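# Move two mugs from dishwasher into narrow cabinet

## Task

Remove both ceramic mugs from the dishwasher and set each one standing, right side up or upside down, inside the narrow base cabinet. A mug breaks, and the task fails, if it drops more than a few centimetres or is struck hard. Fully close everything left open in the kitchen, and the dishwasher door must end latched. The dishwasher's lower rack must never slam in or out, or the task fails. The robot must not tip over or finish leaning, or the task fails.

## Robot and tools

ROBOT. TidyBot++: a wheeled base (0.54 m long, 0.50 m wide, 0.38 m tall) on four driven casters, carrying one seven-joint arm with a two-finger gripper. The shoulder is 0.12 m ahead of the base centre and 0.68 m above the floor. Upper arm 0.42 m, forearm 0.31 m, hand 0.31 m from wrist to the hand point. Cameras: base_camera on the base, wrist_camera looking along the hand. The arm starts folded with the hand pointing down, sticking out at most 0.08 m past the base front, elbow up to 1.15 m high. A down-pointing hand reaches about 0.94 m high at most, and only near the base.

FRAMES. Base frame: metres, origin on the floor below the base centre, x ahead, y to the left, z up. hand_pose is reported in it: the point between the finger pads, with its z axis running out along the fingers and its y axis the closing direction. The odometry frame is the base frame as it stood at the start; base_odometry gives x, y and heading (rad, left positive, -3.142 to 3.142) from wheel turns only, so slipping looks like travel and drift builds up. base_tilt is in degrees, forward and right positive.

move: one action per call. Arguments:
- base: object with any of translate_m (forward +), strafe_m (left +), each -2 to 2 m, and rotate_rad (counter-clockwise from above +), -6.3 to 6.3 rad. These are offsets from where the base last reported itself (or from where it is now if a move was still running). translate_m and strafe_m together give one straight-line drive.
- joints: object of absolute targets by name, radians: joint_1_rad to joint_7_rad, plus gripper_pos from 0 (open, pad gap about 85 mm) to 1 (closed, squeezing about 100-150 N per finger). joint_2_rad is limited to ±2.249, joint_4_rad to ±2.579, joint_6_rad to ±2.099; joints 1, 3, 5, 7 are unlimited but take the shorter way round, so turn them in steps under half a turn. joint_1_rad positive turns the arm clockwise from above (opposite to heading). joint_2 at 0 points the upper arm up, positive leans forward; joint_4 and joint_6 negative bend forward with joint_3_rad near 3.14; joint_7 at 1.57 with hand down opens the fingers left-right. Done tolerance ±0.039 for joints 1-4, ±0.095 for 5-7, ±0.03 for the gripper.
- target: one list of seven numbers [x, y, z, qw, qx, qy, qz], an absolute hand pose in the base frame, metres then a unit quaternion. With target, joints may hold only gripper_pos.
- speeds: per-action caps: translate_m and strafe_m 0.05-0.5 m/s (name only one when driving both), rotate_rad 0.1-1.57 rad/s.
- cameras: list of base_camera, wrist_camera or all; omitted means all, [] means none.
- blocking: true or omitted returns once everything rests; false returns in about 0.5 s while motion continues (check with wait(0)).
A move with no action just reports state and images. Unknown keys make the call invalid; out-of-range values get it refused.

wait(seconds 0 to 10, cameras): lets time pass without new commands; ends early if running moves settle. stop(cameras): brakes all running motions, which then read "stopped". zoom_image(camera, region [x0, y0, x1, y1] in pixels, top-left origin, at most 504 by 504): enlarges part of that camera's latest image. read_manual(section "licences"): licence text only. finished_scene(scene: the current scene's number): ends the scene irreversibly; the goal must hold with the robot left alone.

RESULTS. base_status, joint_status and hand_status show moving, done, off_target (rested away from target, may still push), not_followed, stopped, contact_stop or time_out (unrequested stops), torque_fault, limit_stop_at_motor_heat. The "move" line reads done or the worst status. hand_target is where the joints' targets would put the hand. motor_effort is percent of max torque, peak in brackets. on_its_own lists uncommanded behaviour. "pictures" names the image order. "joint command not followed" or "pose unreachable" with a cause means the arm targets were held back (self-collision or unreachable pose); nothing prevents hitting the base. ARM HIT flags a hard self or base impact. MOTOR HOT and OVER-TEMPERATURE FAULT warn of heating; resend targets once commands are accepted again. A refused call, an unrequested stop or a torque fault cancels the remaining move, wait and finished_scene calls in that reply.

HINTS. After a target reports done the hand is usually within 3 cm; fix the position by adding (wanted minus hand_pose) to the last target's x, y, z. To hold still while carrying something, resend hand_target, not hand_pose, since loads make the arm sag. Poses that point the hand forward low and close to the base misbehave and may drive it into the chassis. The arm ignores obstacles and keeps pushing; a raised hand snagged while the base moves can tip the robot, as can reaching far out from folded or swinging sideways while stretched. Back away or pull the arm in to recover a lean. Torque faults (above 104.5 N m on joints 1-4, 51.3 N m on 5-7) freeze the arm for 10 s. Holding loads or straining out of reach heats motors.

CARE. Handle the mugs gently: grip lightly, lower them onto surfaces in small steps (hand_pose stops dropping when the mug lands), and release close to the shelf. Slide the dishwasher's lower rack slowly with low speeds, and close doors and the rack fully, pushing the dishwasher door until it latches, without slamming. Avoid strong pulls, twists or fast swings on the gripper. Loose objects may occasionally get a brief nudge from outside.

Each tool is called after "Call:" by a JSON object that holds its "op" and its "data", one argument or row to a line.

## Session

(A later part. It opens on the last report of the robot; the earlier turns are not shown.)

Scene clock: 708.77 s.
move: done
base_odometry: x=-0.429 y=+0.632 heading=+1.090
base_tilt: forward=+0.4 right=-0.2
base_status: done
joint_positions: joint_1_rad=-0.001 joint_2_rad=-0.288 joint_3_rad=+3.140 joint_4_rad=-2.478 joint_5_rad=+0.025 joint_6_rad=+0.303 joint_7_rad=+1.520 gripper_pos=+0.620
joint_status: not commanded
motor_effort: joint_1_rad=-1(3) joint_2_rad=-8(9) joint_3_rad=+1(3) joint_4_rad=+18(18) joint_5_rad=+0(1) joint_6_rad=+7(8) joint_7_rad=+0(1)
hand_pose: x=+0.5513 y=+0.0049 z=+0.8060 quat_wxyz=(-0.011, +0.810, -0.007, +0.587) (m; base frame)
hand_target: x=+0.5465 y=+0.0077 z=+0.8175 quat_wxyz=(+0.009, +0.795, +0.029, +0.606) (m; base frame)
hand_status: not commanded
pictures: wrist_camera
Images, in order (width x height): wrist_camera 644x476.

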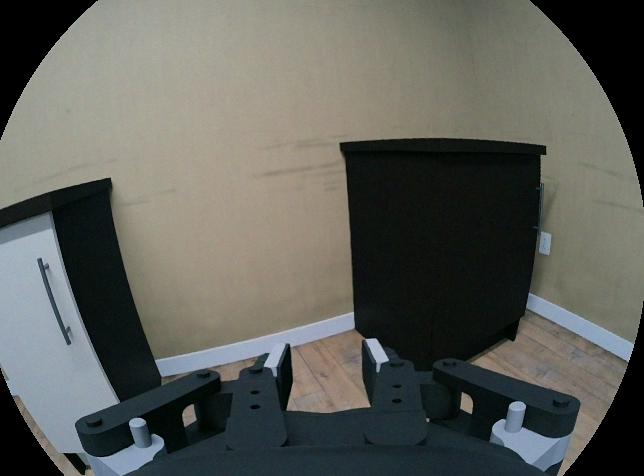

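Call:
{"op": "move", "data": {
  "base": {"rotate_rad": 0.5}
}}

Call:
{"op": "zoom_image", "data": {
  "camera": "wrist_camera",
  "region": [150, 130, 400, 380]
}}

Scene clock: 715.47 s.
move: done
base_odometry: x=-0.429 y=+0.632 heading=+1.590
base_tilt: forward=+0.5 right=-0.2
base_status: done
joint_positions: joint_1_rad=-0.001 joint_2_rad=-0.288 joint_3_rad=+3.140 joint_4_rad=-2.478 joint_5_rad=+0.025 joint_6_rad=+0.303 joint_7_rad=+1.520 gripper_pos=+0.620
joint_status: not commanded
motor_effort: joint_1_rad=-1(2) joint_2_rad=-8(9) joint_3_rad=+2(3) joint_4_rad=+18(19) joint_5_rad=+0(1) joint_6_rad=+7(8) joint_7_rad=+0(1)
hand_pose: x=+0.5513 y=+0.0050 z=+0.8060 quat_wxyz=(-0.012, +0.810, -0.007, +0.587) (m; base frame)
hand_target: x=+0.5465 y=+0.0077 z=+0.8175 quat_wxyz=(+0.009, +0.795, +0.029, +0.606) (m; base frame)
hand_status: not commanded
pictures: base_camera, wrist_camera
Images, in order (width x height): base_camera 644x364, wrist_camera 644x476.

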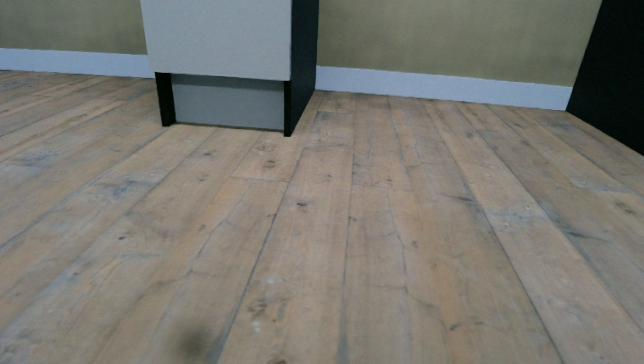

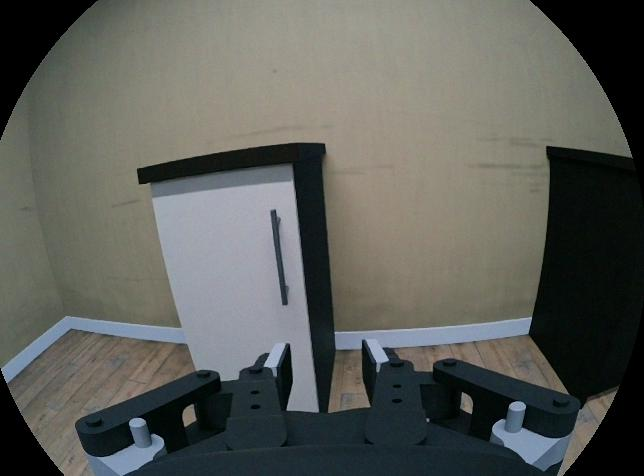

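Scaled by 2.016.

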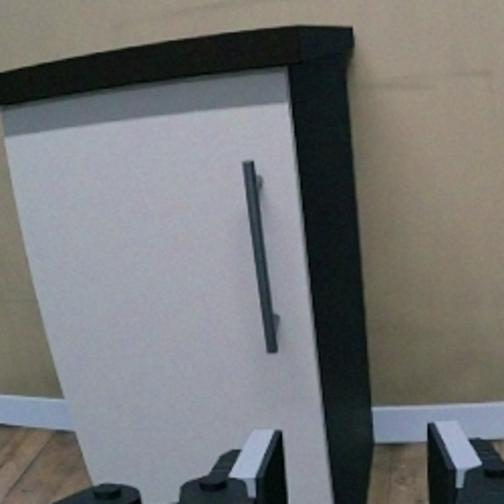

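Call:
{"op": "finished_scene", "data": {
  "scene": 2
}}

The scene is finished: the task was done.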